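## Task

Shelf spots carry lot numbers on the shelf edge directly beneath them, and several spots may share a number. Bring one cardboard box from lot 451 and one from lot 434 onto the desk so that nothing overhangs the desk edge. All other cardboard boxes must stay on their own shelves. If no box of a given lot exists in the storeroom, leave that lot out. The robot must not fall over or finish tilted, or the task fails.

## Robot and tools

Robot: a simulated Hello Robot Stretch 3 with a single arm. It has a two-wheeled base (0.33 m long, 0.34 m wide, rounded rear) that pivots about the point between its drive wheels, 0.05 m behind the front edge. A lift rides up a mast, and a telescoping arm sticks out to the robot's right. The base cannot drive sideways, so to carry the gripper forward you drive the base. With the arm retracted and the wrist folded, a spin sweeps a 0.28 m radius; an unfolded, level wrist reaches past that circle.

Frames: the base frame has its origin on the floor between the drive wheels, x forward, y left, z up, in metres. hand_pose is reported in it, located where closed fingertips meet. The odometry frame is the base frame at scene start; base_odometry counts only wheel turns, so slip shows up as travel. Heading is in radians, left positive.

Tool move: one action per call. Either "servos": "reboot" alone (powers up any servo that shut itself off), or "base" and/or "joints", plus optional "speeds", "pace", "contact_limits". Extra arguments: "cameras" (list of head_camera, nav_camera, wrist_camera or all; [] gives no images) and "blocking" (true or omitted waits until everything rests; false returns in about 0.5 s while motion continues).
- base: a single command, relative to where the base last reported itself. {"translate_m": d} is an offset in metres, forward positive, range -3 to 3. {"rotate_rad": d} is an offset in radians, left positive, range -6.4 to 6.4.
- joints: a single object keyed by joint name, each value an absolute target. lift_m 0 to 1.1 m; arm_m 0 to 0.52 m (extension); wrist_yaw_rad -1.345 to 4.42 (0 along the arm, positive swings toward the front); wrist_pitch_rad -1.57 to 0.451 (0 level, negative tips fingers down); wrist_roll_rad -2.911 to 2.918 (0 fingers side by side); gripper_m -0.089 to 0.179 (bigger is wider; fingertip gap is roughly 0.007 to 0.025 m less than the value); head_pan_rad -3.953 to 1.73 (0 ahead, positive left, -1.57 looks along the arm); head_tilt_rad -1.53 to 0.419 (negative looks down). A value outside range gets the call refused; an unknown key makes it invalid.
- pace: "default" or "max". speeds: per-key top speed, not above the max (translate 0.30 m/s, rotate 1.90 rad/s, lift 0.15 m/s, arm 0.40 m/s). The base is capped at 0.10 m/s and 0.63 rad/s unless lift_m < 0.30, arm_m < 0.03 and wrist_yaw_rad > 2.54.
- contact_limits: motor_effort percentages (1 to 100) that stop a motion, given only beside that motion's own command. arm_m takes a number; lift_m takes {"down": v, "up": v} (about 12 or more, else it may halt in free travel); translate_m and rotate_rad take a number checked against each wheel, and without one the base has no contact stop.
Moves do not run longer than about 14 s (status time_out).

Tool wait: seconds 0 to 10, plus cameras; returns state and images, and returns early once moves finish. Tool stop: brakes all running motions (status stopped). Tool zoom_image: camera and region [x0, y0, x1, y1] in pixels of that camera's latest image, at most 504 by 504. Tool finished_scene: scene number; it ends the scene irreversibly and the next task arrives in its result.

Results: base_status and joint_status read done, moving, off_target (resting away from target, maybe still pushing), contact_stop (that joint goes slack until commanded again), time_out or torque_fault (target dropped). A stop you did not order prevents the remaining calls of that reply from running, as does a refused call. on_its_own describes what the robot did unasked; "held at" is a target, not a reading. motor_effort is in percent, positive toward higher values, with the bracketed peak from the last action; wheel effort positive means pushing forward. base_tilt in degrees (forward, right). turned_by_wheels vs turned_by_imu: trust the IMU if they disagree by more than 0.15 rad. lidar_m: 12 sectors of 30 degrees, first straight ahead, counting counterclockwise (4th left, 7th behind, 10th right), sensing at 0.17 m height; "-" means nothing seen or too close. wrist_depth_mm and head_depth_mm: 7x7 grids of median depths, "-" for no reading. The "pictures" line lists image order. head_camera images arrive rotated and need a quarter turn clockwise; nav_camera needs a quarter turn counterclockwise. The robot keeps moving while you compose a reply.

Gripping: command gripper_m below the object's width to hold it, and at least 0.05 above it (or fully open) to let go. Neither reading nor done confirms a grasp. Over-squeezing triggers a guard that loosens the grip; resend to tighten.

Safety: before folding the wrist (yaw to 3.0) or unfolding it, put lift_m between 0.32 and 0.95, pitch at -0.4 and roll near 0; once folded, lift may drop to 0.25. When yaw is below -0.4, keep pitch at -0.5 or lower. Wrist and head never contact-stop and will shut off after prolonged strain. Pushing the arm against something rigid with the gripper above about 0.45 m, or driving while the gripper is snagged, can tip the robot; if base_tilt shows a lean, back the gripper off. Avoid dropping objects, releasing things that are moving, slamming, hard impacts and heavy shoves. Loose objects may occasionally be nudged by outside disturbances.

Each tool is called after "Request:" as a command line: name --argument value for each argument, lists and objects as JSON in quotes; but a table of rows of numbers goes row by row, as --pt "numbers of a row", without its own name.

## Session

Request:
move --joints '{"head_pan_rad": -0.8, "head_tilt_rad": -0.35}' --pace "max"

Request:
move --joints '{"head_pan_rad": -2.4, "head_tilt_rad": -0.35}' --pace "max" --cameras '["head_camera","nav_camera"]'

Request:
move --joints '{"head_pan_rad": 1.0, "head_tilt_rad": -0.35}' --pace "max" --cameras '["head_camera","nav_camera"]'

Scene clock: 0.87 s.
move: done
base_odometry: x=+0.000 y=+0.000 heading=+0.000
turned_by_wheels: +0.000
turned_by_imu: +0.000
base_tilt: forward=-0.3 right=-1.2
lidar_m: 0.72 0.73 0.85 1.53 2.66 1.26 1.01 1.11 1.82 1.63 1.39 0.83
head_depth_mm: 1725 1801 1886 1979 1939 1799 1480 / 1691 1861 1972 2096 2141 1820 1482 / 1486 1563 1706 1819 1938 1885 1472 / 1251 1343 1434 1558 1681 1730 1470 / 1061 1116 1192 1264 1353 1453 1422 / 919 966 1011 1065 1137 1203 1274 / 814 848 881 922 972 1022 1081
base_status: not commanded
joint_positions: lift_m=+0.374 arm_m=+0.001 wrist_yaw_rad=+3.009 wrist_pitch_rad=-0.462 wrist_roll_rad=+0.000 gripper_m=+0.037 head_pan_rad=-0.822 head_tilt_rad=-0.352
joint_status: all done
measured_speeds: all 0
motor_effort: left_wheel=-0.5(0.7) right_wheel=+0.8(1.1) lift_m=+22.9(23.8) arm_m=-4.8(5.1) wrist_yaw_rad=-0.1(1.1) wrist_pitch_rad=+1.9(2.0) wrist_roll_rad=-0.2(0.2) gripper_m=+0.5(0.8) head_pan_rad=+1.0(4.7) head_tilt_rad=-2.7(8.1)
hand_pose: x=+0.0076 y=+0.0712 z=+0.3774 quat_wxyz=(+0.207, +0.697, +0.116, +0.676) (m; base frame)
wrist_depth_mm: - 138 - - - 854 - / - 151 - - - 971 - / - 167 933 - - 931 - / 840 774 204 801 804 802 753 / 702 678 211 660 650 669 667 / 595 596 126 577 129 577 584 / 529 539 289 353 506 513 508
pictures: head_camera (sideways), nav_camera (sideways), wrist_camera
camera_calibration:
head_camera: T_world_to_cam=[[-0.234907, 0.184683, -0.954312, 1.25896], [0.756156, 0.651633, -0.0600235, 0.0731492], [0.610775, -0.735709, -0.292722, 0.33279], [0, 0, 0, 1]] pos_world=[0.0371653, -0.0353372, 1.30324]
nav_camera: T_world_to_cam=[[0.230506, -0.222866, 0.947205, -1.1911], [-0.721944, -0.691831, 0.0129081, 0.0377364], [0.65243, -0.686804, -0.320368, 0.366221], [0, 0, 0, 1]] pos_world=[0.0628652, 0.0121743, 1.24505]
wrist_camera: T_world_to_cam=[[0.994963, -0.0965217, -0.0270514, 0.016197], [-0.0806635, -0.610724, -0.787724, 0.37395], [0.0595115, 0.785938, -0.615434, 0.342021], [0, 0, 0, 1]] pos_world=[-0.00630544, -0.0388635, 0.505499]

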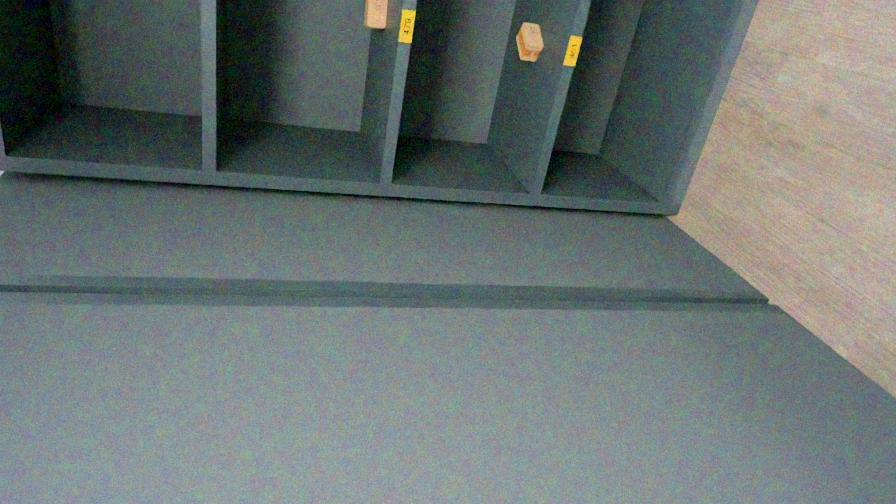

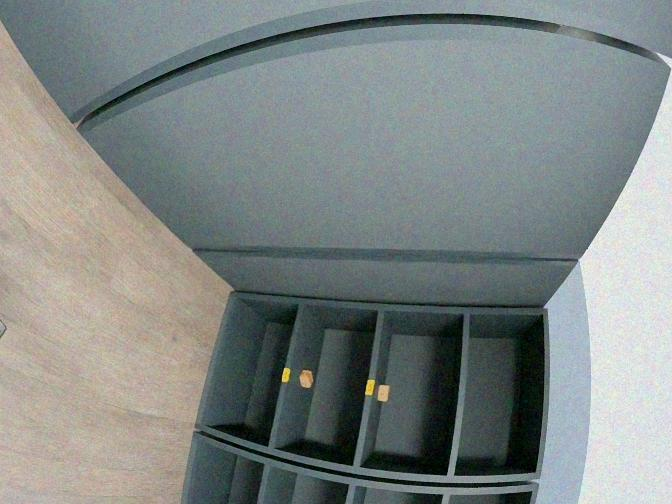

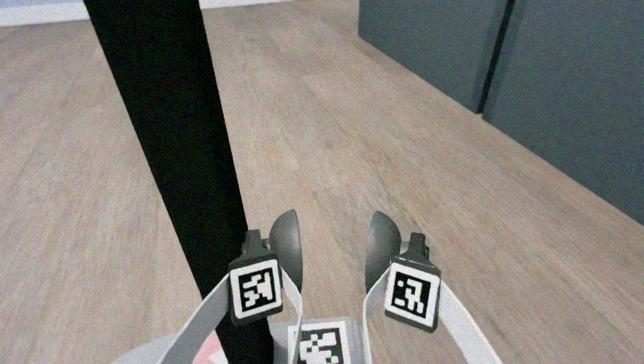

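Scene clock: 3.00 s.
move: done
base_odometry: x=+0.000 y=+0.000 heading=+0.000
turned_by_wheels: +0.000
turned_by_imu: +0.000
base_tilt: forward=-0.3 right=-1.3
lidar_m: 0.73 0.73 0.85 1.53 2.66 1.26 1.01 1.11 1.81 1.63 1.39 0.83
head_depth_mm: 1302 1368 1433 1501 1307 909 1406 / 1357 1423 1496 1571 1676 1735 1477 / 1423 1500 1566 1642 1748 1818 1479 / 1494 1567 1653 1750 1881 1871 1471 / 1595 1666 1764 1889 1993 1862 1463 / 1674 1772 1879 2022 2171 1860 1456 / 1801 1911 2045 2172 2306 1843 1447
base_status: not commanded
joint_positions: lift_m=+0.374 arm_m=+0.001 wrist_yaw_rad=+3.009 wrist_pitch_rad=-0.462 wrist_roll_rad=+0.000 gripper_m=+0.037 head_pan_rad=-2.408 head_tilt_rad=-0.352
joint_status: all done
measured_speeds: translate_m=+0.000 rotate_rad=+0.000 lift_m=+0.000 arm_m=+0.000 wrist_yaw_rad=+0.000 wrist_pitch_rad=+0.000 wrist_roll_rad=+0.000 head_pan_rad=+0.024 head_tilt_rad=+0.000
motor_effort: left_wheel=-0.4(1.0) right_wheel=+0.2(1.2) lift_m=+23.8(24.1) arm_m=-8.2(8.2) wrist_yaw_rad=+0.6(2.1) wrist_pitch_rad=+1.9(2.1) wrist_roll_rad=+0.1(0.3) gripper_m=+0.7(0.8) head_pan_rad=+3.4(6.2) head_tilt_rad=+0.5(5.7)
hand_pose: x=+0.0076 y=+0.0712 z=+0.3774 quat_wxyz=(+0.207, +0.697, +0.116, +0.676) (m; base frame)
wrist_depth_mm: - 139 - - - 872 - / - 151 - - - 999 - / - 167 938 - - 925 - / 830 765 203 827 797 809 755 / 702 674 211 661 652 675 659 / 600 590 126 580 129 580 583 / 530 541 287 355 509 513 508
pictures: head_camera (sideways), nav_camera (sideways)
camera_calibration:
head_camera: T_world_to_cam=[[0.188336, 0.231975, -0.954315, 1.25635], [0.639697, -0.76628, -0.0600225, 0.0738659], [-0.745196, -0.599168, -0.292712, 0.341127], [0, 0, 0, 1]] pos_world=[-0.0296616, -0.0304488, 1.30324]
nav_camera: T_world_to_cam=[[-0.226474, -0.226958, 0.947206, -1.1883], [-0.680433, 0.732697, 0.0128706, 0.0375898], [-0.696937, -0.641596, -0.320366, 0.374472], [0, 0, 0, 1]] pos_world=[0.0174411, -0.0569768, 1.24505]

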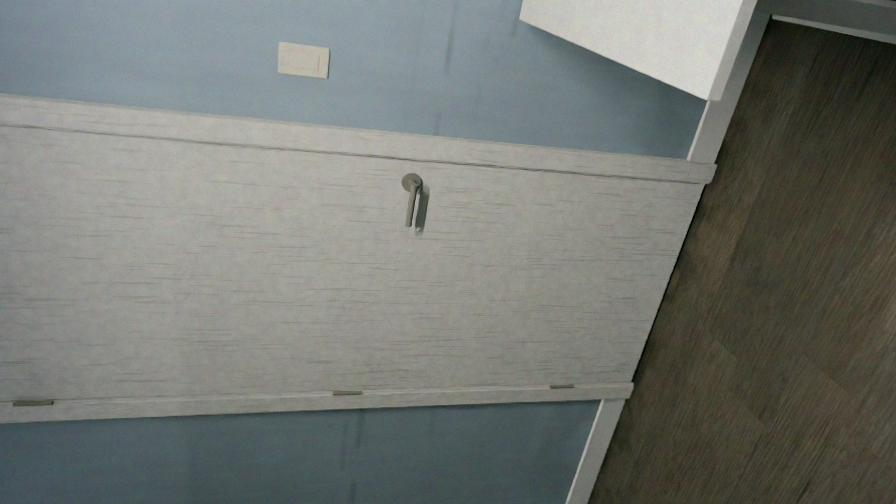

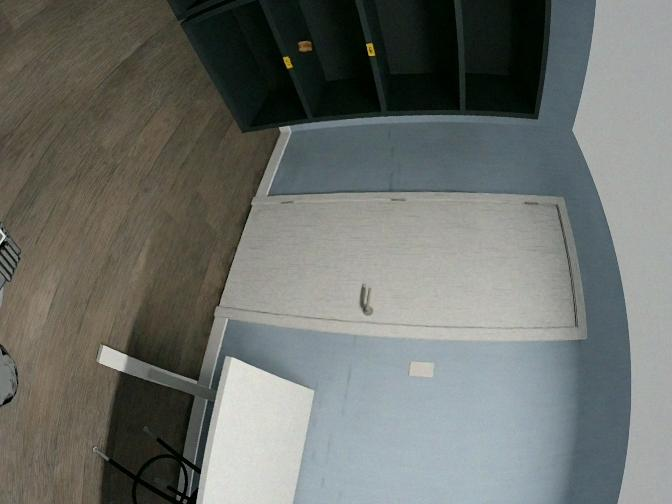

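Scene clock: 5.77 s.
move: done
base_odometry: x=+0.000 y=+0.000 heading=+0.000
turned_by_wheels: +0.000
turned_by_imu: +0.000
base_tilt: forward=-0.3 right=-1.1
lidar_m: 0.72 0.73 0.85 1.53 2.66 1.26 1.01 1.11 1.81 1.63 1.39 0.83
head_depth_mm: 650 674 700 729 760 795 834 / 701 730 761 798 835 878 925 / 766 796 836 876 925 973 1032 / 837 882 927 975 1039 1102 1174 / 926 980 1038 1104 1179 1265 1336 / 1038 1107 1178 1267 1369 1485 1450 / 1183 1267 1361 1478 1612 1711 1435
base_status: not commanded
joint_positions: lift_m=+0.374 arm_m=+0.001 wrist_yaw_rad=+3.009 wrist_pitch_rad=-0.462 wrist_roll_rad=+0.000 gripper_m=+0.037 head_pan_rad=+1.008 head_tilt_rad=-0.351
joint_status: all done
measured_speeds: translate_m=+0.000 rotate_rad=+0.000 lift_m=+0.000 arm_m=+0.000 wrist_yaw_rad=+0.000 wrist_pitch_rad=+0.000 wrist_roll_rad=+0.000 head_pan_rad=-0.024 head_tilt_rad=+0.000
motor_effort: left_wheel=-0.6(0.8) right_wheel=+0.1(1.1) lift_m=+24.3(24.4) arm_m=-12.1(12.6) wrist_yaw_rad=-0.4(1.6) wrist_pitch_rad=+1.9(2.1) wrist_roll_rad=-0.1(0.3) gripper_m=-0.2(1.1) head_pan_rad=-2.8(5.6) head_tilt_rad=+5.0(5.5)
hand_pose: x=+0.0076 y=+0.0712 z=+0.3774 quat_wxyz=(+0.207, +0.697, +0.116, +0.676) (m; base frame)
wrist_depth_mm: - 139 - - - 842 - / - 151 - - - 959 - / - 167 915 - - 927 - / 835 774 203 813 797 789 752 / 701 676 211 657 654 673 663 / 601 603 126 568 129 584 573 / 528 534 288 355 501 508 507
pictures: head_camera (sideways), nav_camera (sideways)
camera_calibration:
head_camera: T_world_to_cam=[[-0.117785, -0.273537, -0.954623, 1.25857], [-0.823538, 0.564077, -0.060019, 0.0828341], [0.554898, 0.779099, -0.291708, 0.33187], [0, 0, 0, 1]] pos_world=[0.0323039, 0.038982, 1.30324]
nav_camera: T_world_to_cam=[[0.155929, 0.279139, 0.947506, -1.19111], [0.853629, -0.520721, 0.0129262, 0.0281529], [0.496994, 0.806803, -0.319477, 0.366025], [0, 0, 0, 1]] pos_world=[-0.0202152, 0.0518354, 1.24516]

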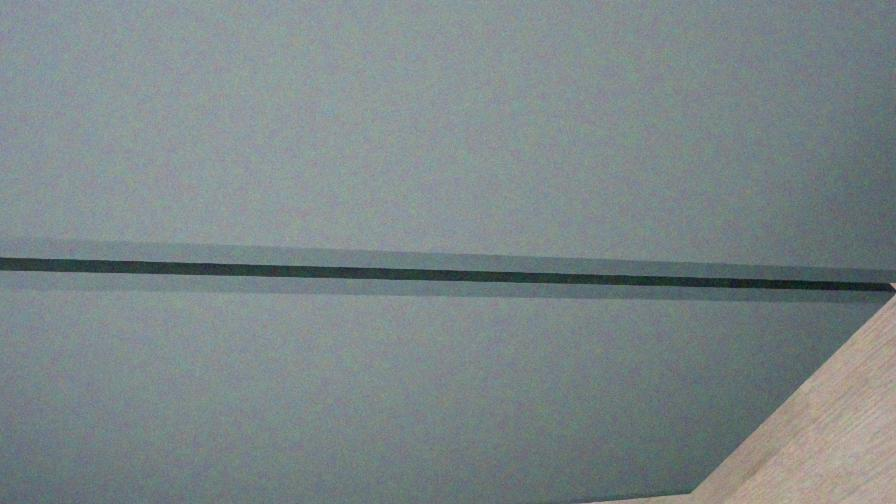

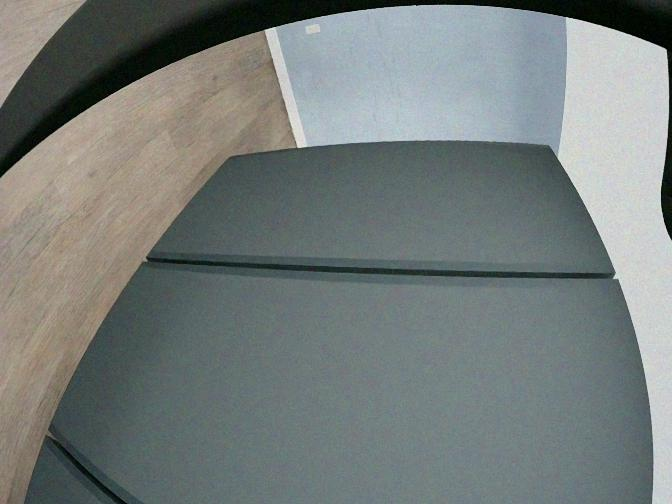

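Request:
move --joints '{"head_pan_rad": -1.35, "head_tilt_rad": -0.35}' --pace "max" --cameras '["head_camera"]'

Request:
zoom_image --camera "head_camera" --region '[340, 0, 640, 300]'

Request:
zoom_image --camera "head_camera" --region '[340, 250, 640, 504]'

Scene clock: 14.97 s.
move: done
base_odometry: x=+0.000 y=+0.000 heading=+0.000
turned_by_wheels: +0.000
turned_by_imu: +0.000
base_tilt: forward=-0.4 right=-1.2
lidar_m: 0.72 0.73 0.85 1.53 2.66 1.25 1.01 1.11 1.81 1.63 1.39 0.83
head_depth_mm: 1781 1867 1996 2101 2169 1888 1493 / 1775 1873 1970 2098 2143 1860 1473 / 1419 1494 1589 1699 1800 1861 1477 / 1770 1852 1945 2058 2100 1838 1468 / 1752 1855 1941 2079 2197 1831 1448 / 1754 1832 1929 2052 2220 1834 1457 / 1737 1817 1924 1976 2031 1818 1459
base_status: not commanded
joint_positions: lift_m=+0.374 arm_m=+0.001 wrist_yaw_rad=+3.009 wrist_pitch_rad=-0.462 wrist_roll_rad=+0.000 gripper_m=+0.037 head_pan_rad=-1.358 head_tilt_rad=-0.350
joint_status: all done
measured_speeds: translate_m=+0.000 rotate_rad=+0.000 lift_m=+0.000 arm_m=+0.000 wrist_yaw_rad=+0.000 wrist_pitch_rad=+0.000 wrist_roll_rad=+0.000 head_pan_rad=+0.024 head_tilt_rad=+0.000
motor_effort: left_wheel=-0.2(0.7) right_wheel=+0.4(1.4) lift_m=+24.9(25.6) arm_m=-12.2(13.7) wrist_yaw_rad=+1.1(1.6) wrist_pitch_rad=+1.8(2.0) wrist_roll_rad=-0.2(0.3) gripper_m=-0.1(0.9) head_pan_rad=+3.7(5.0) head_tilt_rad=+4.7(7.2)
hand_pose: x=+0.0076 y=+0.0712 z=+0.3774 quat_wxyz=(+0.207, +0.697, +0.116, +0.676) (m; base frame)
wrist_depth_mm: - 138 - - - 865 - / - 151 - - - 957 - / - 167 923 - - 929 - / 846 753 203 815 807 803 765 / 695 667 211 664 654 662 668 / 604 594 126 574 129 581 579 / 522 539 286 356 506 510 508
pictures: head_camera (sideways)
camera_calibration:
head_camera: T_world_to_cam=[[-0.107014, 0.276243, -0.955111, 1.25918], [0.982998, 0.17356, -0.0599407, 0.071675], [0.149211, -0.945287, -0.290119, 0.332257], [0, 0, 0, 1]] pos_world=[0.0147175, -0.0462014, 1.30335]

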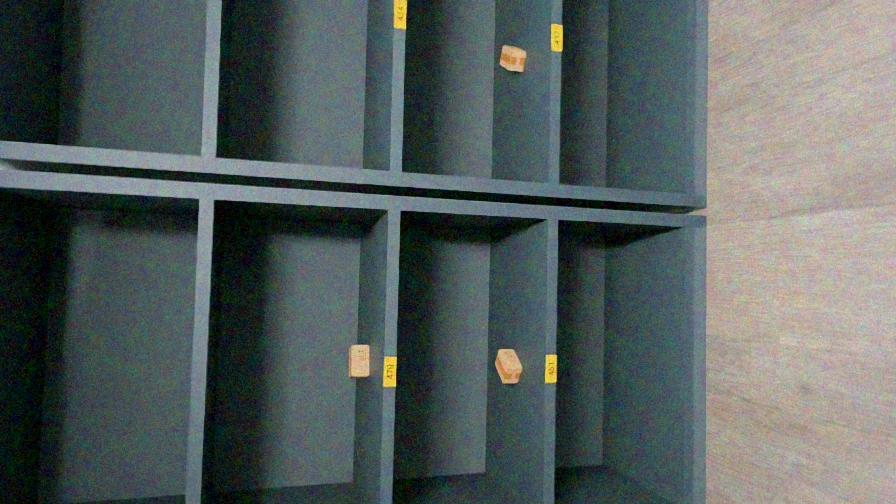

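Scaled by 1.680 from the camera's 896x504 image, which has a finer 1280x720 frame.

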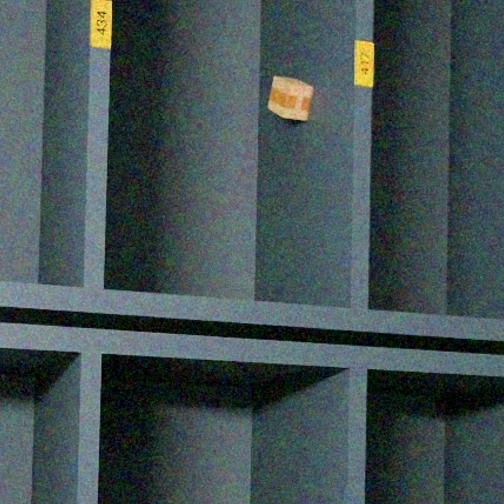

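Scaled by 1.680 from the camera's 896x504 image, which has a finer 1280x720 frame.

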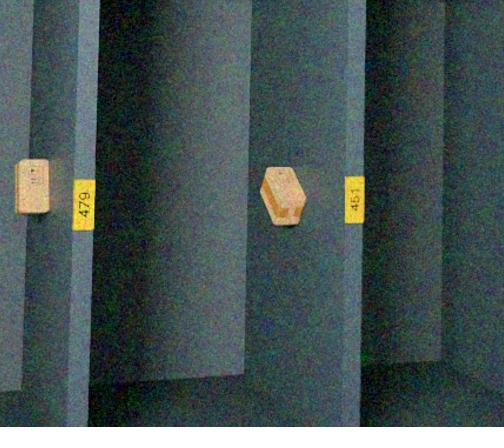

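Request:
zoom_image --camera "head_camera" --region '[530, 345, 570, 390]'

Request:
zoom_image --camera "head_camera" --region '[530, 15, 570, 60]'

Request:
zoom_image --camera "head_camera" --region '[370, 350, 410, 395]'

Request:
move --joints '{"head_pan_rad": -1.75, "head_tilt_rad": -0.35}' --pace "max" --cameras '["head_camera"]'

Scaled by 11.200 from the camera's 896x504 image, which has a finer 1280x720 frame.

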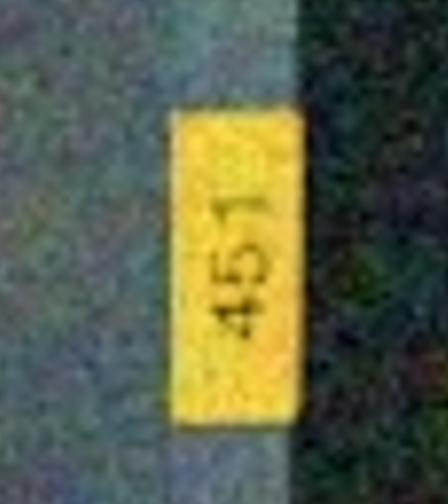

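Scaled by 11.200 from the camera's 896x504 image, which has a finer 1280x720 frame.

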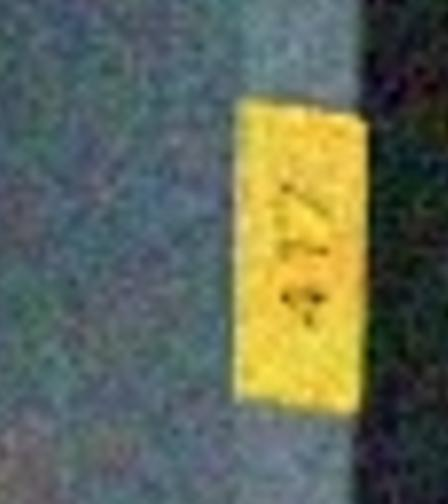

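Scaled by 11.200 from the camera's 896x504 image, which has a finer 1280x720 frame.

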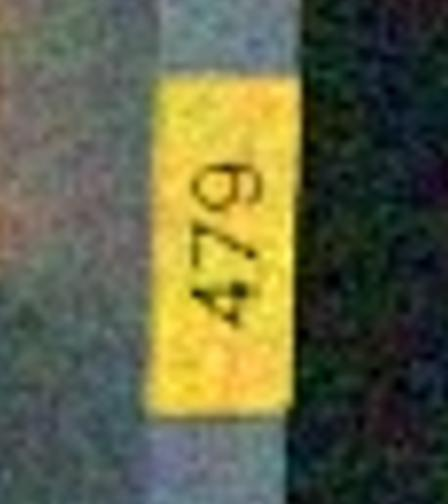

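Scene clock: 26.40 s.
move: done
base_odometry: x=+0.000 y=+0.000 heading=+0.000
turned_by_wheels: +0.000
turned_by_imu: +0.000
base_tilt: forward=-0.4 right=-1.3
lidar_m: 0.72 0.73 0.85 1.53 2.67 1.26 1.01 1.12 1.82 1.63 1.39 0.83
head_depth_mm: 1973 2018 2062 2128 2146 1921 1495 / 2111 2215 2336 2466 2444 1916 1489 / 1833 1939 1991 2058 2204 1892 1469 / 1867 2034 2128 2292 2339 1871 1467 / 1834 1945 2037 2167 2206 1877 1467 / 1760 1854 1946 2077 2101 1778 1450 / 1363 1420 1557 1680 1795 1752 1451
base_status: not commanded
joint_positions: lift_m=+0.374 arm_m=+0.001 wrist_yaw_rad=+3.009 wrist_pitch_rad=-0.462 wrist_roll_rad=+0.000 gripper_m=+0.037 head_pan_rad=-1.755 head_tilt_rad=-0.350
joint_status: all done
measured_speeds: all 0
motor_effort: left_wheel=-0.2(0.6) right_wheel=+0.6(0.8) lift_m=+25.3(26.0) arm_m=-12.7(13.4) wrist_yaw_rad=-0.7(1.5) wrist_pitch_rad=+2.0(2.0) wrist_roll_rad=-0.2(0.3) gripper_m=+0.5(0.8) head_pan_rad=-2.4(4.9) head_tilt_rad=+3.2(8.0)
hand_pose: x=+0.0076 y=+0.0712 z=+0.3774 quat_wxyz=(+0.207, +0.697, +0.116, +0.676) (m; base frame)
wrist_depth_mm: - 138 - - - 850 - / - 150 - - - 957 - / - 167 913 - - 935 - / 825 775 203 812 798 796 774 / 708 678 211 667 656 667 665 / 600 593 126 575 129 585 576 / 527 536 286 353 500 511 509
pictures: head_camera (sideways)
camera_calibration:
head_camera: T_world_to_cam=[[0.00815246, 0.296117, -0.955117, 1.2585], [0.973644, -0.220064, -0.0599164, 0.0716758], [-0.227929, -0.929455, -0.290107, 0.334502], [0, 0, 0, 1]] pos_world=[-0.00380391, -0.0459853, 1.30335]

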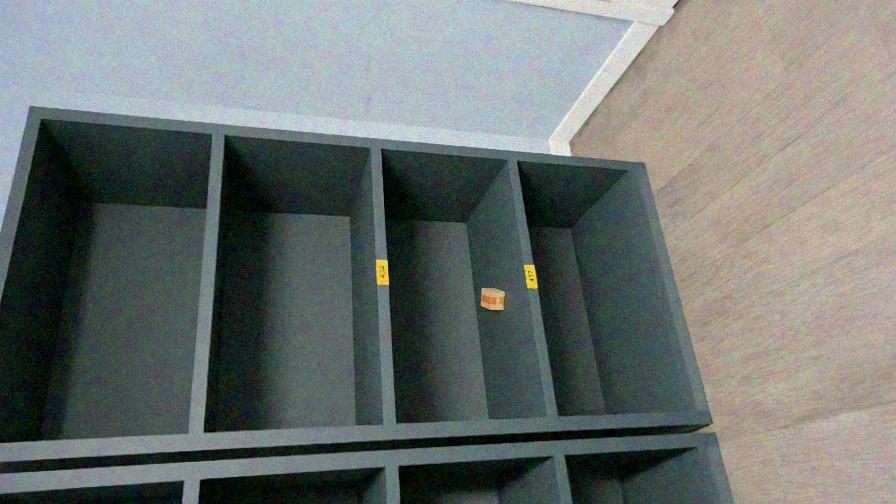

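Request:
move --base '{"rotate_rad": -1.131}' --joints '{"lift_m": 0.28, "head_pan_rad": -1.57, "head_tilt_rad": -0.65}' --pace "max" --cameras '[]'

Request:
move --base '{"translate_m": 1.1}' --pace "max" --cameras '[]'

Request:
move --base '{"rotate_rad": 1.348}' --joints '{"lift_m": 0.56}' --pace "max" --cameras '["head_camera"]'

Request:
move --joints '{"wrist_yaw_rad": 0.0, "gripper_m": 0.179}' --pace "max" --cameras '["head_camera", "wrist_camera"]'

Scene clock: 98.33 s.
move: done
base_odometry: x=+0.000 y=+0.000 heading=-1.131
turned_by_wheels: -1.131
turned_by_imu: -1.109
base_tilt: forward=-0.3 right=-1.1
lidar_m: 1.57 0.86 0.73 0.72 0.82 1.36 2.66 1.26 1.01 1.11 1.75 1.63
head_depth_mm: 1232 1368 1437 1039 1672 1452 1216 / 1273 1391 1483 1032 1761 1434 1211 / 1289 1428 1528 1020 1650 1390 1203 / 1317 1465 1630 1819 1741 1419 1195 / 1341 1479 1668 1889 1726 1408 1193 / 1357 1509 1696 1969 1712 1401 1186 / 1397 1552 1767 1983 1703 1387 1184
base_status: done
joint_positions: lift_m=+0.280 arm_m=+0.001 wrist_yaw_rad=+3.009 wrist_pitch_rad=-0.463 wrist_roll_rad=+0.000 gripper_m=+0.037 head_pan_rad=-1.566 head_tilt_rad=-0.652
joint_status: all done
measured_speeds: all 0
motor_effort: left_wheel=+5.9(15.0) right_wheel=-9.1(14.5) lift_m=+31.0(31.5) arm_m=-13.3(13.4) wrist_yaw_rad=-0.5(2.1) wrist_pitch_rad=+2.1(2.1) wrist_roll_rad=-0.1(0.3) gripper_m=+1.0(1.0) head_pan_rad=-2.2(4.8) head_tilt_rad=-3.2(6.8)
hand_pose: x=+0.0076 y=+0.0711 z=+0.2828 quat_wxyz=(+0.208, +0.697, +0.117, +0.676) (m; base frame)
wrist_depth_mm: - 138 - - - - - / - 150 161 - - - - / 841 167 210 779 779 771 756 / 681 631 204 657 662 647 644 / 570 559 211 537 530 546 545 / 488 294 126 287 129 474 471 / 263 266 246 257 400 414 413
pictures: none
No camera images: "cameras" was empty.

Scene clock: 103.37 s.
move: done
base_odometry: x=+0.469 y=-0.995 heading=-1.130
turned_by_wheels: +0.000
turned_by_imu: +0.000
base_tilt: forward=-0.5 right=-1.3
lidar_m: 0.91 0.58 0.49 0.49 0.55 0.91 3.69 1.70 1.78 1.46 0.69 0.78
head_depth_mm: 1409 1553 1731 1949 1783 1444 1218 / 1447 1592 1780 1999 1784 1433 1206 / 1485 1641 1822 2013 1754 1429 1205 / 1526 1683 1870 2110 1744 1407 1190 / 1560 1721 1923 2086 1729 1409 1193 / 1201 1297 1487 1657 1664 1403 1185 / 1210 1272 1528 1304 1557 1332 1176
base_status: done
joint_positions: lift_m=+0.280 arm_m=+0.001 wrist_yaw_rad=+3.009 wrist_pitch_rad=-0.463 wrist_roll_rad=+0.000 gripper_m=+0.037 head_pan_rad=-1.570 head_tilt_rad=-0.650
joint_status: not commanded
measured_speeds: all 0
motor_effort: left_wheel=+5.3(16.3) right_wheel=-0.8(10.9) lift_m=+23.1(31.1) arm_m=-9.2(12.7) wrist_yaw_rad=+0.3(1.7) wrist_pitch_rad=+2.1(2.2) wrist_roll_rad=-0.3(0.3) gripper_m=+0.3(1.0) head_pan_rad=-2.9(3.8) head_tilt_rad=+3.9(4.1)
hand_pose: x=+0.0076 y=+0.0711 z=+0.2828 quat_wxyz=(+0.208, +0.697, +0.117, +0.676) (m; base frame)
wrist_depth_mm: - 139 - - - 462 455 / - 150 161 - 531 - - / - 166 175 - 578 - - / 683 628 197 641 637 603 - / 563 567 211 536 531 554 543 / 488 297 126 284 128 472 467 / 262 268 248 258 401 419 414
pictures: none
No camera images: "cameras" was empty.

Scene clock: 106.13 s.
move: done
base_odometry: x=+0.469 y=-0.995 heading=+0.217
turned_by_wheels: +1.348
turned_by_imu: +1.326
base_tilt: forward=-0.4 right=-1.2
lidar_m: 0.49 0.50 0.68 1.80 2.26 1.70 1.78 1.44 0.69 1.00 0.69 0.51
head_depth_mm: 823 910 805 962 1007 928 1106 / 821 907 794 1162 1046 923 1144 / 821 906 779 1164 1036 918 1139 / 818 904 748 1158 1002 910 1133 / 815 905 756 1157 990 904 1127 / 815 902 753 1154 1020 900 1120 / 814 901 741 1152 1009 891 1112
base_status: done
joint_positions: lift_m=+0.560 arm_m=+0.001 wrist_yaw_rad=+3.009 wrist_pitch_rad=-0.463 wrist_roll_rad=+0.000 gripper_m=+0.037 head_pan_rad=-1.570 head_tilt_rad=-0.650
joint_status: all done
measured_speeds: all 0
motor_effort: left_wheel=-6.8(14.3) right_wheel=+7.1(13.5) lift_m=+28.5(34.2) arm_m=-13.5(13.5) wrist_yaw_rad=-0.1(1.4) wrist_pitch_rad=+2.2(2.3) wrist_roll_rad=+0.2(0.4) gripper_m=+0.4(1.0) head_pan_rad=-2.7(3.7) head_tilt_rad=+2.3(3.7)
hand_pose: x=+0.0076 y=+0.0710 z=+0.5626 quat_wxyz=(+0.208, +0.697, +0.117, +0.676) (m; base frame)
wrist_depth_mm: - 139 - - - - - / - 151 - - - - - / - 167 - - - - - / - - 202 - - - - / 965 950 212 889 896 890 - / 813 814 126 781 129 784 - / 713 730 287 699 685 706 -
pictures: head_camera (sideways)
camera_calibration:
head_camera: T_world_to_cam=[[-0.0466631, 0.561722, -0.826009, 1.09034], [0.997492, -0.0178503, -0.0684895, 0.0826454], [-0.0532165, -0.827134, -0.55948, 0.683989], [0, 0, 0, 1]] pos_world=[0.00484018, -0.0452447, 1.28897]

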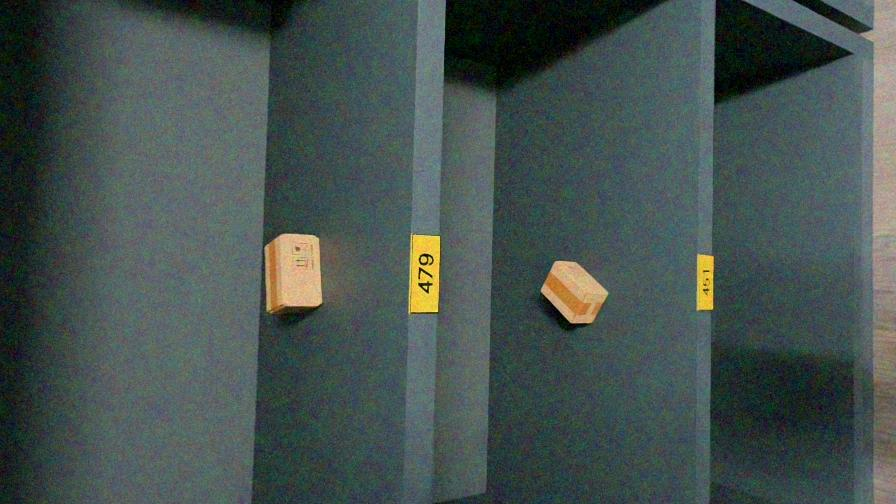

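Scene clock: 108.10 s.
move: done
base_odometry: x=+0.469 y=-0.995 heading=+0.217
turned_by_wheels: +0.000
turned_by_imu: +0.000
base_tilt: forward=-0.3 right=-1.1
lidar_m: 0.49 0.50 0.68 1.80 2.26 1.70 1.78 1.45 0.69 1.00 0.69 0.51
head_depth_mm: 819 909 805 962 1002 932 1107 / 819 909 794 1163 1049 924 1136 / 817 907 783 1160 1035 918 1130 / 815 909 748 1158 996 912 1131 / 814 901 756 1161 995 905 1128 / 815 901 753 1155 1017 897 1114 / 813 900 742 1150 1009 895 1116
base_status: not commanded
joint_positions: lift_m=+0.560 arm_m=+0.001 wrist_yaw_rad=+0.003 wrist_pitch_rad=-0.463 wrist_roll_rad=+0.000 gripper_m=+0.179 head_pan_rad=-1.570 head_tilt_rad=-0.650
joint_status: all done
measured_speeds: all 0
motor_effort: left_wheel=-6.7(7.1) right_wheel=+6.8(8.0) lift_m=+23.5(27.7) arm_m=-11.9(13.4) wrist_yaw_rad=-3.7(8.0) wrist_pitch_rad=+2.2(2.3) wrist_roll_rad=-0.1(0.3) gripper_m=+0.7(84.9) head_pan_rad=-2.7(3.2) head_tilt_rad=+2.0(3.0)
hand_pose: x=-0.0208 y=-0.3640 z=+0.5626 quat_wxyz=(+0.689, +0.164, -0.688, -0.162) (m; base frame)
wrist_depth_mm: - - - 454 - - - / - - - - - - - / - - - - - 330 329 / - - - - - - - / - 143 - - - 789 - / - 126 - - - - - / - - - - - - 105
pictures: head_camera (sideways), wrist_camera
camera_calibration:
head_camera: T_world_to_cam=[[-0.0466631, 0.561722, -0.826009, 1.09034], [0.997492, -0.0178503, -0.0684895, 0.0826454], [-0.0532165, -0.827134, -0.55948, 0.683989], [0, 0, 0, 1]] pos_world=[0.00484018, -0.0452447, 1.28897]
wrist_camera: T_world_to_cam=[[-0.998883, -0.0387272, -0.0270914, -0.0130554], [-0.0026036, 0.617431, -0.78662, 0.6998], [0.0471907, -0.785671, -0.616842, 0.228222], [0, 0, 0, 1]] pos_world=[-0.0219888, -0.253277, 0.6909]

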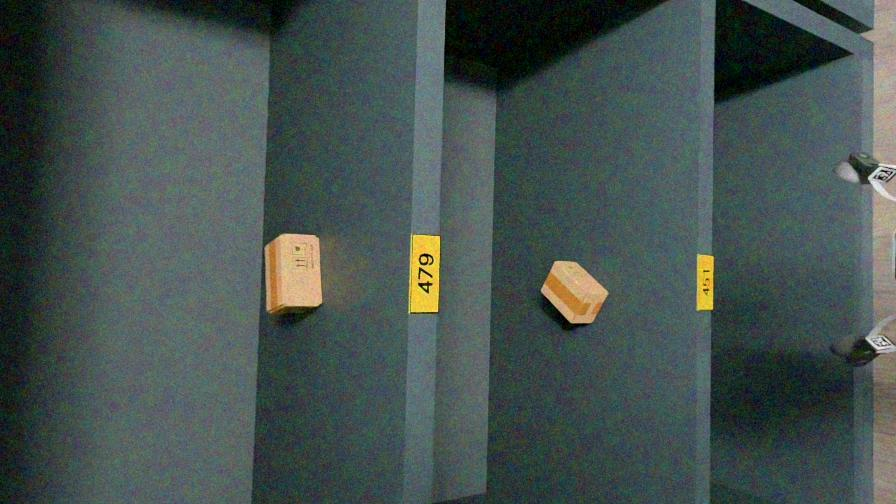

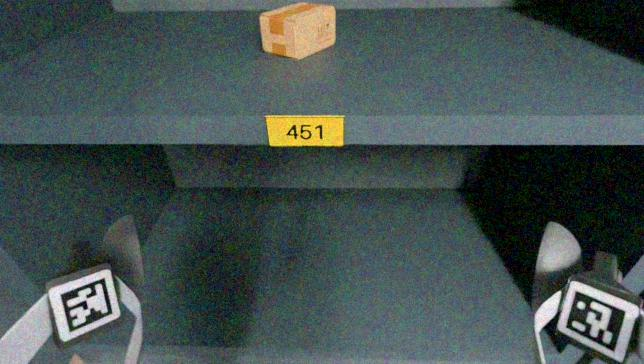

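Request:
move --base '{"translate_m": 0.059}' --joints '{"lift_m": 0.58, "wrist_pitch_rad": -0.4}' --cameras '[]'

Request:
move --joints '{"arm_m": 0.15}' --cameras '["head_camera", "wrist_camera"]'

Scene clock: 131.23 s.
move: done
base_odometry: x=+0.526 y=-0.982 heading=+0.217
turned_by_wheels: +0.000
turned_by_imu: +0.000
base_tilt: forward=-0.3 right=-1.2
lidar_m: 0.43 0.44 0.60 1.58 2.30 1.75 1.83 0.79 0.73 1.00 0.62 0.45
head_depth_mm: 823 913 806 1090 1056 926 1145 / 819 907 791 1160 1051 920 1142 / 816 908 755 1160 1035 917 1131 / 815 906 742 1153 995 910 1125 / 816 905 763 1153 1026 906 1122 / 816 902 750 1152 1014 900 1114 / 812 899 743 1007 1006 898 1111
base_status: done
joint_positions: lift_m=+0.580 arm_m=+0.001 wrist_yaw_rad=+0.003 wrist_pitch_rad=-0.420 wrist_roll_rad=+0.000 gripper_m=+0.179 head_pan_rad=-1.570 head_tilt_rad=-0.650
joint_status: all done
measured_speeds: all 0
motor_effort: left_wheel=+6.1(9.3) right_wheel=+4.4(11.8) lift_m=+23.3(34.3) arm_m=-9.6(10.9) wrist_yaw_rad=-2.6(5.0) wrist_pitch_rad=+3.3(6.3) wrist_roll_rad=+0.1(0.3) gripper_m=+0.5(1.1) head_pan_rad=-2.2(2.6) head_tilt_rad=+0.0(1.2)
hand_pose: x=-0.0209 y=-0.3697 z=+0.5922 quat_wxyz=(+0.692, +0.149, -0.691, -0.147) (m; base frame)
wrist_depth_mm: - - - - - - 657 / - - - 471 - - - / - - - - - - - / - - - - - - - / - 143 - - - - - / - 126 - - - - - / - - - - - - 105
pictures: none
No camera images: "cameras" was empty.

Scene clock: 133.60 s.
move: done
base_odometry: x=+0.526 y=-0.982 heading=+0.217
turned_by_wheels: +0.000
turned_by_imu: +0.000
base_tilt: forward=-0.3 right=-1.0
lidar_m: 0.43 0.44 0.60 1.58 2.30 1.74 1.83 0.79 0.73 1.00 0.62 0.45
head_depth_mm: 819 909 804 1089 1059 930 1136 / 816 906 793 1160 1045 923 1141 / 817 907 758 1155 1035 889 477 / 819 901 743 1149 993 847 494 / 817 902 762 1154 1024 900 1124 / 815 900 752 1150 1016 900 1120 / 811 900 742 1012 1009 893 1113
base_status: not commanded
joint_positions: lift_m=+0.580 arm_m=+0.150 wrist_yaw_rad=+0.003 wrist_pitch_rad=-0.420 wrist_roll_rad=+0.000 gripper_m=+0.179 head_pan_rad=-1.570 head_tilt_rad=-0.650
joint_status: all done
measured_speeds: all 0
motor_effort: left_wheel=+6.2(6.6) right_wheel=+4.9(5.9) lift_m=+24.6(25.0) arm_m=+13.3(15.2) wrist_yaw_rad=-3.5(4.7) wrist_pitch_rad=+3.3(3.3) wrist_roll_rad=+0.3(0.3) gripper_m=+0.9(1.0) head_pan_rad=-2.4(2.9) head_tilt_rad=-1.2(1.4)
hand_pose: x=-0.0209 y=-0.5191 z=+0.5923 quat_wxyz=(+0.692, +0.149, -0.691, -0.147) (m; base frame)
wrist_depth_mm: - - - - - - 542 / - - - 358 - - - / - - - 348 - - - / 314 300 312 307 304 304 303 / 269 250 258 255 254 252 250 / - 141 238 232 231 228 - / - - - - - - 105
pictures: head_camera (sideways), wrist_camera
camera_calibration:
head_camera: T_world_to_cam=[[-0.0466631, 0.561722, -0.826009, 1.09034], [0.997492, -0.0178503, -0.0684895, 0.0826454], [-0.0532165, -0.827134, -0.55948, 0.683989], [0, 0, 0, 1]] pos_world=[0.00484018, -0.0452447, 1.28897]
wrist_camera: T_world_to_cam=[[-0.998888, -0.0396158, -0.0255656, -0.0196325], [-0.00229892, 0.582511, -0.81282, 0.816282], [0.0470927, -0.811857, -0.581954, 0.0903488], [0, 0, 0, 1]] pos_world=[-0.0219888, -0.402921, 0.715567]

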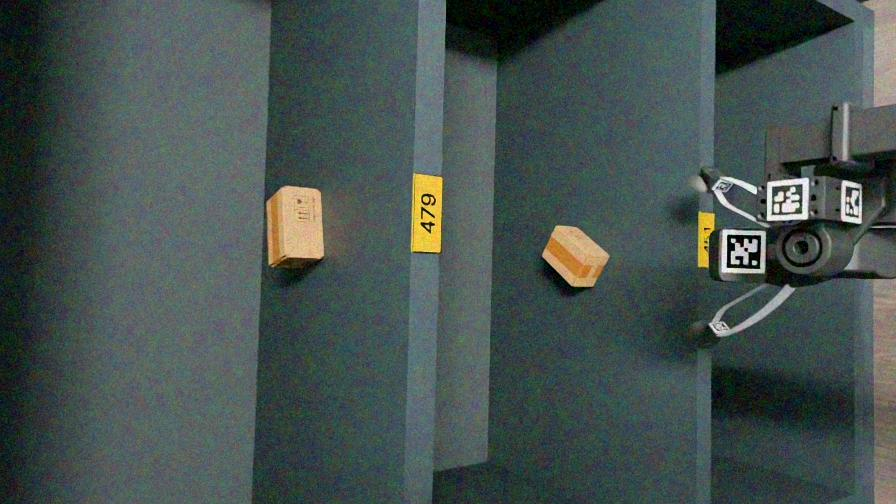

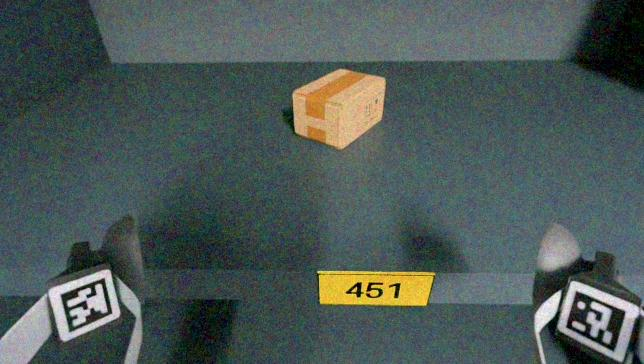

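Request:
move --base '{"translate_m": 0.088}' --joints '{"arm_m": 0.1, "wrist_yaw_rad": -0.39, "wrist_pitch_rad": -0.23, "lift_m": 0.535}' --cameras '[]'

Request:
move --joints '{"arm_m": 0.3}' --contact_limits '{"arm_m": 35}' --cameras '["wrist_camera"]'

Scene clock: 173.93 s.
move: done
base_odometry: x=+0.612 y=-0.963 heading=+0.217
turned_by_wheels: +0.000
turned_by_imu: -0.001
base_tilt: forward=-0.3 right=-1.3
lidar_m: 0.34 0.35 0.48 1.25 2.80 1.82 1.92 0.79 0.79 1.00 0.49 0.36
head_depth_mm: 818 906 803 1161 1052 928 1142 / 819 908 759 1163 1052 926 1134 / 820 906 753 1157 1003 916 598 / 814 904 772 1154 1027 886 642 / 813 901 763 1147 1025 906 1121 / 813 901 753 1133 1015 904 1118 / 791 847 743 763 889 873 1077
base_status: done
joint_positions: lift_m=+0.535 arm_m=+0.100 wrist_yaw_rad=-0.387 wrist_pitch_rad=-0.252 wrist_roll_rad=+0.000 gripper_m=+0.179 head_pan_rad=-1.570 head_tilt_rad=-0.650
joint_status: all done
measured_speeds: all 0
motor_effort: left_wheel=+6.2(10.8) right_wheel=+4.8(9.0) lift_m=+23.8(27.4) arm_m=-10.0(14.5) wrist_yaw_rad=-1.9(5.0) wrist_pitch_rad=+3.6(6.1) wrist_roll_rad=-0.2(0.3) gripper_m=+0.4(1.2) head_pan_rad=-1.2(2.0) head_tilt_rad=-2.6(2.6)
hand_pose: x=-0.1129 y=-0.4692 z=+0.5865 quat_wxyz=(+0.672, -0.047, -0.705, -0.222) (m; base frame)
wrist_depth_mm: - - - - 695 - - / - - - - 762 - - / - - 386 - - - - / - - 331 313 312 327 - / 285 258 270 281 296 323 - / - 144 252 - - - - / - - - - - 704 105
pictures: none
No camera images: "cameras" was empty.

Scene clock: 176.63 s.
move: done
base_odometry: x=+0.612 y=-0.963 heading=+0.217
turned_by_wheels: +0.000
turned_by_imu: +0.000
base_tilt: forward=-0.3 right=-1.2
lidar_m: 0.34 0.35 0.48 1.26 2.80 1.82 1.92 0.79 0.78 1.00 0.50 0.36
head_depth_mm: 818 911 804 1166 1055 927 1152 / 817 911 762 1163 1048 923 1137 / 814 905 750 1158 998 620 611 / 815 905 774 1155 1032 642 1132 / 814 900 762 1155 1019 901 1128 / 813 899 753 1137 1021 901 1122 / 791 845 740 762 892 870 1073
base_status: not commanded
joint_positions: lift_m=+0.535 arm_m=+0.300 wrist_yaw_rad=-0.387 wrist_pitch_rad=-0.252 wrist_roll_rad=+0.000 gripper_m=+0.179 head_pan_rad=-1.570 head_tilt_rad=-0.650
joint_status: all done
measured_speeds: all 0
motor_effort: left_wheel=+5.8(6.5) right_wheel=+5.1(6.1) lift_m=+24.2(25.0) arm_m=+12.7(15.5) wrist_yaw_rad=-3.5(4.2) wrist_pitch_rad=+3.5(3.7) wrist_roll_rad=-0.1(0.3) gripper_m=+0.9(1.0) head_pan_rad=-1.4(2.1) head_tilt_rad=-2.7(3.7)
contact_limits: arm_m 35 (drawing in: default 31, maximum 55; extending or still: default 40, maximum 69)
hand_pose: x=-0.1129 y=-0.6692 z=+0.5866 quat_wxyz=(+0.672, -0.048, -0.705, -0.222) (m; base frame)
wrist_depth_mm: - - - - - 544 - / - - - - - 575 - / - - - - - - - / - 314 237 252 310 325 308 / 283 258 219 244 264 265 265 / - 144 218 217 216 215 214 / 173 183 182 182 181 181 107
pictures: wrist_camera
camera_calibration:
wrist_camera: T_world_to_cam=[[-0.940364, 0.339638, -0.0190247, 0.138929], [0.164791, 0.405909, -0.898934, 0.850092], [-0.297589, -0.84846, -0.437671, -0.178445], [0, 0, 0, 1]] pos_world=[-0.0625474, -0.543649, 0.688719]

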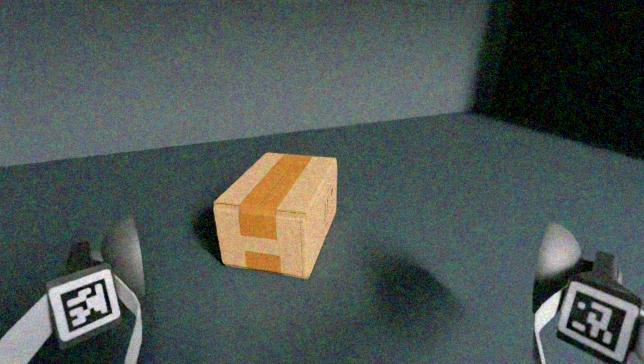

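Request:
move --joints '{"arm_m": 0.415, "lift_m": 0.523}' --contact_limits '{"arm_m": 35}' --cameras '["wrist_camera"]'

Request:
move --joints '{"gripper_m": 0.02}' --cameras '["wrist_camera"]'

Scene clock: 187.70 s.
move: done
base_odometry: x=+0.612 y=-0.963 heading=+0.217
turned_by_wheels: +0.000
turned_by_imu: +0.000
base_tilt: forward=-0.4 right=-1.3
lidar_m: 0.34 0.35 0.48 1.25 2.80 1.82 1.92 0.79 0.79 1.00 0.49 0.36
head_depth_mm: 820 908 804 1163 1058 931 1143 / 818 905 757 1157 1047 922 1136 / 818 902 747 1155 998 657 1103 / 814 901 770 1155 931 859 1129 / 812 905 763 1150 1023 904 1125 / 810 901 752 1144 1014 900 1120 / 789 845 742 762 892 869 1073
base_status: not commanded
joint_positions: lift_m=+0.523 arm_m=+0.415 wrist_yaw_rad=-0.387 wrist_pitch_rad=-0.251 wrist_roll_rad=+0.000 gripper_m=+0.179 head_pan_rad=-1.570 head_tilt_rad=-0.650
joint_status: all done
measured_speeds: all 0
motor_effort: left_wheel=+5.8(6.5) right_wheel=+5.0(6.6) lift_m=+25.3(27.6) arm_m=+13.2(15.0) wrist_yaw_rad=-3.2(4.5) wrist_pitch_rad=+3.6(3.6) wrist_roll_rad=+0.0(0.3) gripper_m=+0.2(1.1) head_pan_rad=-1.1(1.5) head_tilt_rad=-5.0(5.6)
contact_limits: arm_m 35 (drawing in: default 31, maximum 55; extending or still: default 40, maximum 69)
hand_pose: x=-0.1129 y=-0.7842 z=+0.5747 quat_wxyz=(+0.672, -0.048, -0.705, -0.222) (m; base frame)
wrist_depth_mm: 270 287 313 331 - - 448 / 283 303 329 - - - 470 / 298 320 336 - - - - / 309 322 305 302 300 300 298 / 249 236 248 159 223 245 254 / 118 145 200 129 139 198 - / 159 163 117 108 115 167 105
pictures: wrist_camera
camera_calibration:
wrist_camera: T_world_to_cam=[[-0.940385, 0.339581, -0.0189853, 0.1776], [0.164668, 0.405743, -0.899031, 0.885949], [-0.297591, -0.848562, -0.437473, -0.281502], [0, 0, 0, 1]] pos_world=[-0.0626473, -0.658649, 0.676719]

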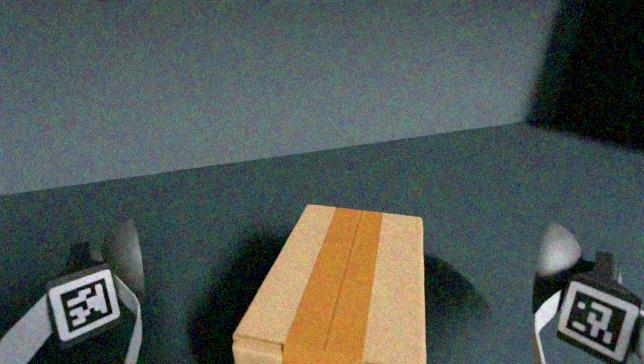

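Scene clock: 189.83 s.
move: done
base_odometry: x=+0.612 y=-0.963 heading=+0.217
turned_by_wheels: +0.000
turned_by_imu: +0.000
base_tilt: forward=-0.3 right=-1.2
lidar_m: 0.34 0.35 0.48 1.26 2.80 1.82 1.92 0.79 0.79 1.00 0.49 0.36
head_depth_mm: 819 908 804 1162 1049 928 1144 / 819 909 759 1164 1048 920 1140 / 817 903 752 1155 997 646 1107 / 813 905 775 1153 930 861 1128 / 815 903 763 1151 1021 904 1116 / 812 904 754 1133 1012 897 1117 / 792 843 744 764 892 871 1068
base_status: not commanded
joint_positions: lift_m=+0.523 arm_m=+0.415 wrist_yaw_rad=-0.393 wrist_pitch_rad=-0.226 wrist_roll_rad=+0.000 gripper_m=+0.021 head_pan_rad=-1.570 head_tilt_rad=-0.650
joint_status: all done
measured_speeds: all 0
motor_effort: left_wheel=+5.0(6.5) right_wheel=+5.3(6.0) lift_m=+28.0(28.5) arm_m=+12.1(13.9) wrist_yaw_rad=+1.8(4.3) wrist_pitch_rad=-1.2(3.6) wrist_roll_rad=+0.0(0.3) gripper_m=-18.6(90.7) head_pan_rad=-0.6(1.6) head_tilt_rad=-5.3(5.8)
contact_limits: arm_m 35 (drawing in: default 31, maximum 55; extending or still: default 40, maximum 69)
hand_pose: x=-0.1151 y=-0.7856 z=+0.5808 quat_wxyz=(+0.674, -0.059, -0.704, -0.216) (m; base frame)
wrist_depth_mm: 269 289 312 334 - - 455 / 283 303 329 - - - - / 297 316 333 - - - - / 313 328 327 326 306 323 320 / 265 263 262 167 159 259 258 / 212 220 131 140 128 210 208 / 177 115 119 112 130 164 174
pictures: wrist_camera
camera_calibration:
wrist_camera: T_world_to_cam=[[-0.938485, 0.344853, -0.0179609, 0.179971], [0.158416, 0.383732, -0.909755, 0.880574], [-0.30684, -0.856636, -0.414757, -0.301248], [0, 0, 0, 1]] pos_world=[-0.0630321, -0.658028, 0.679394]

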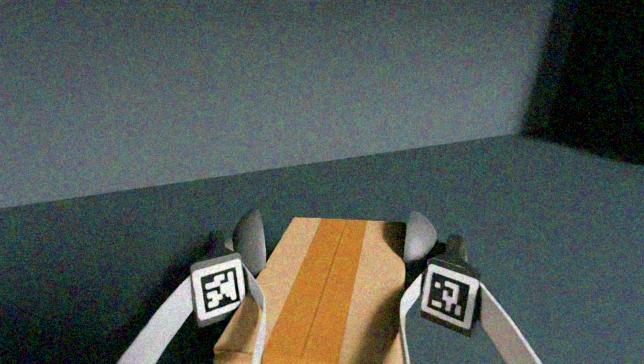

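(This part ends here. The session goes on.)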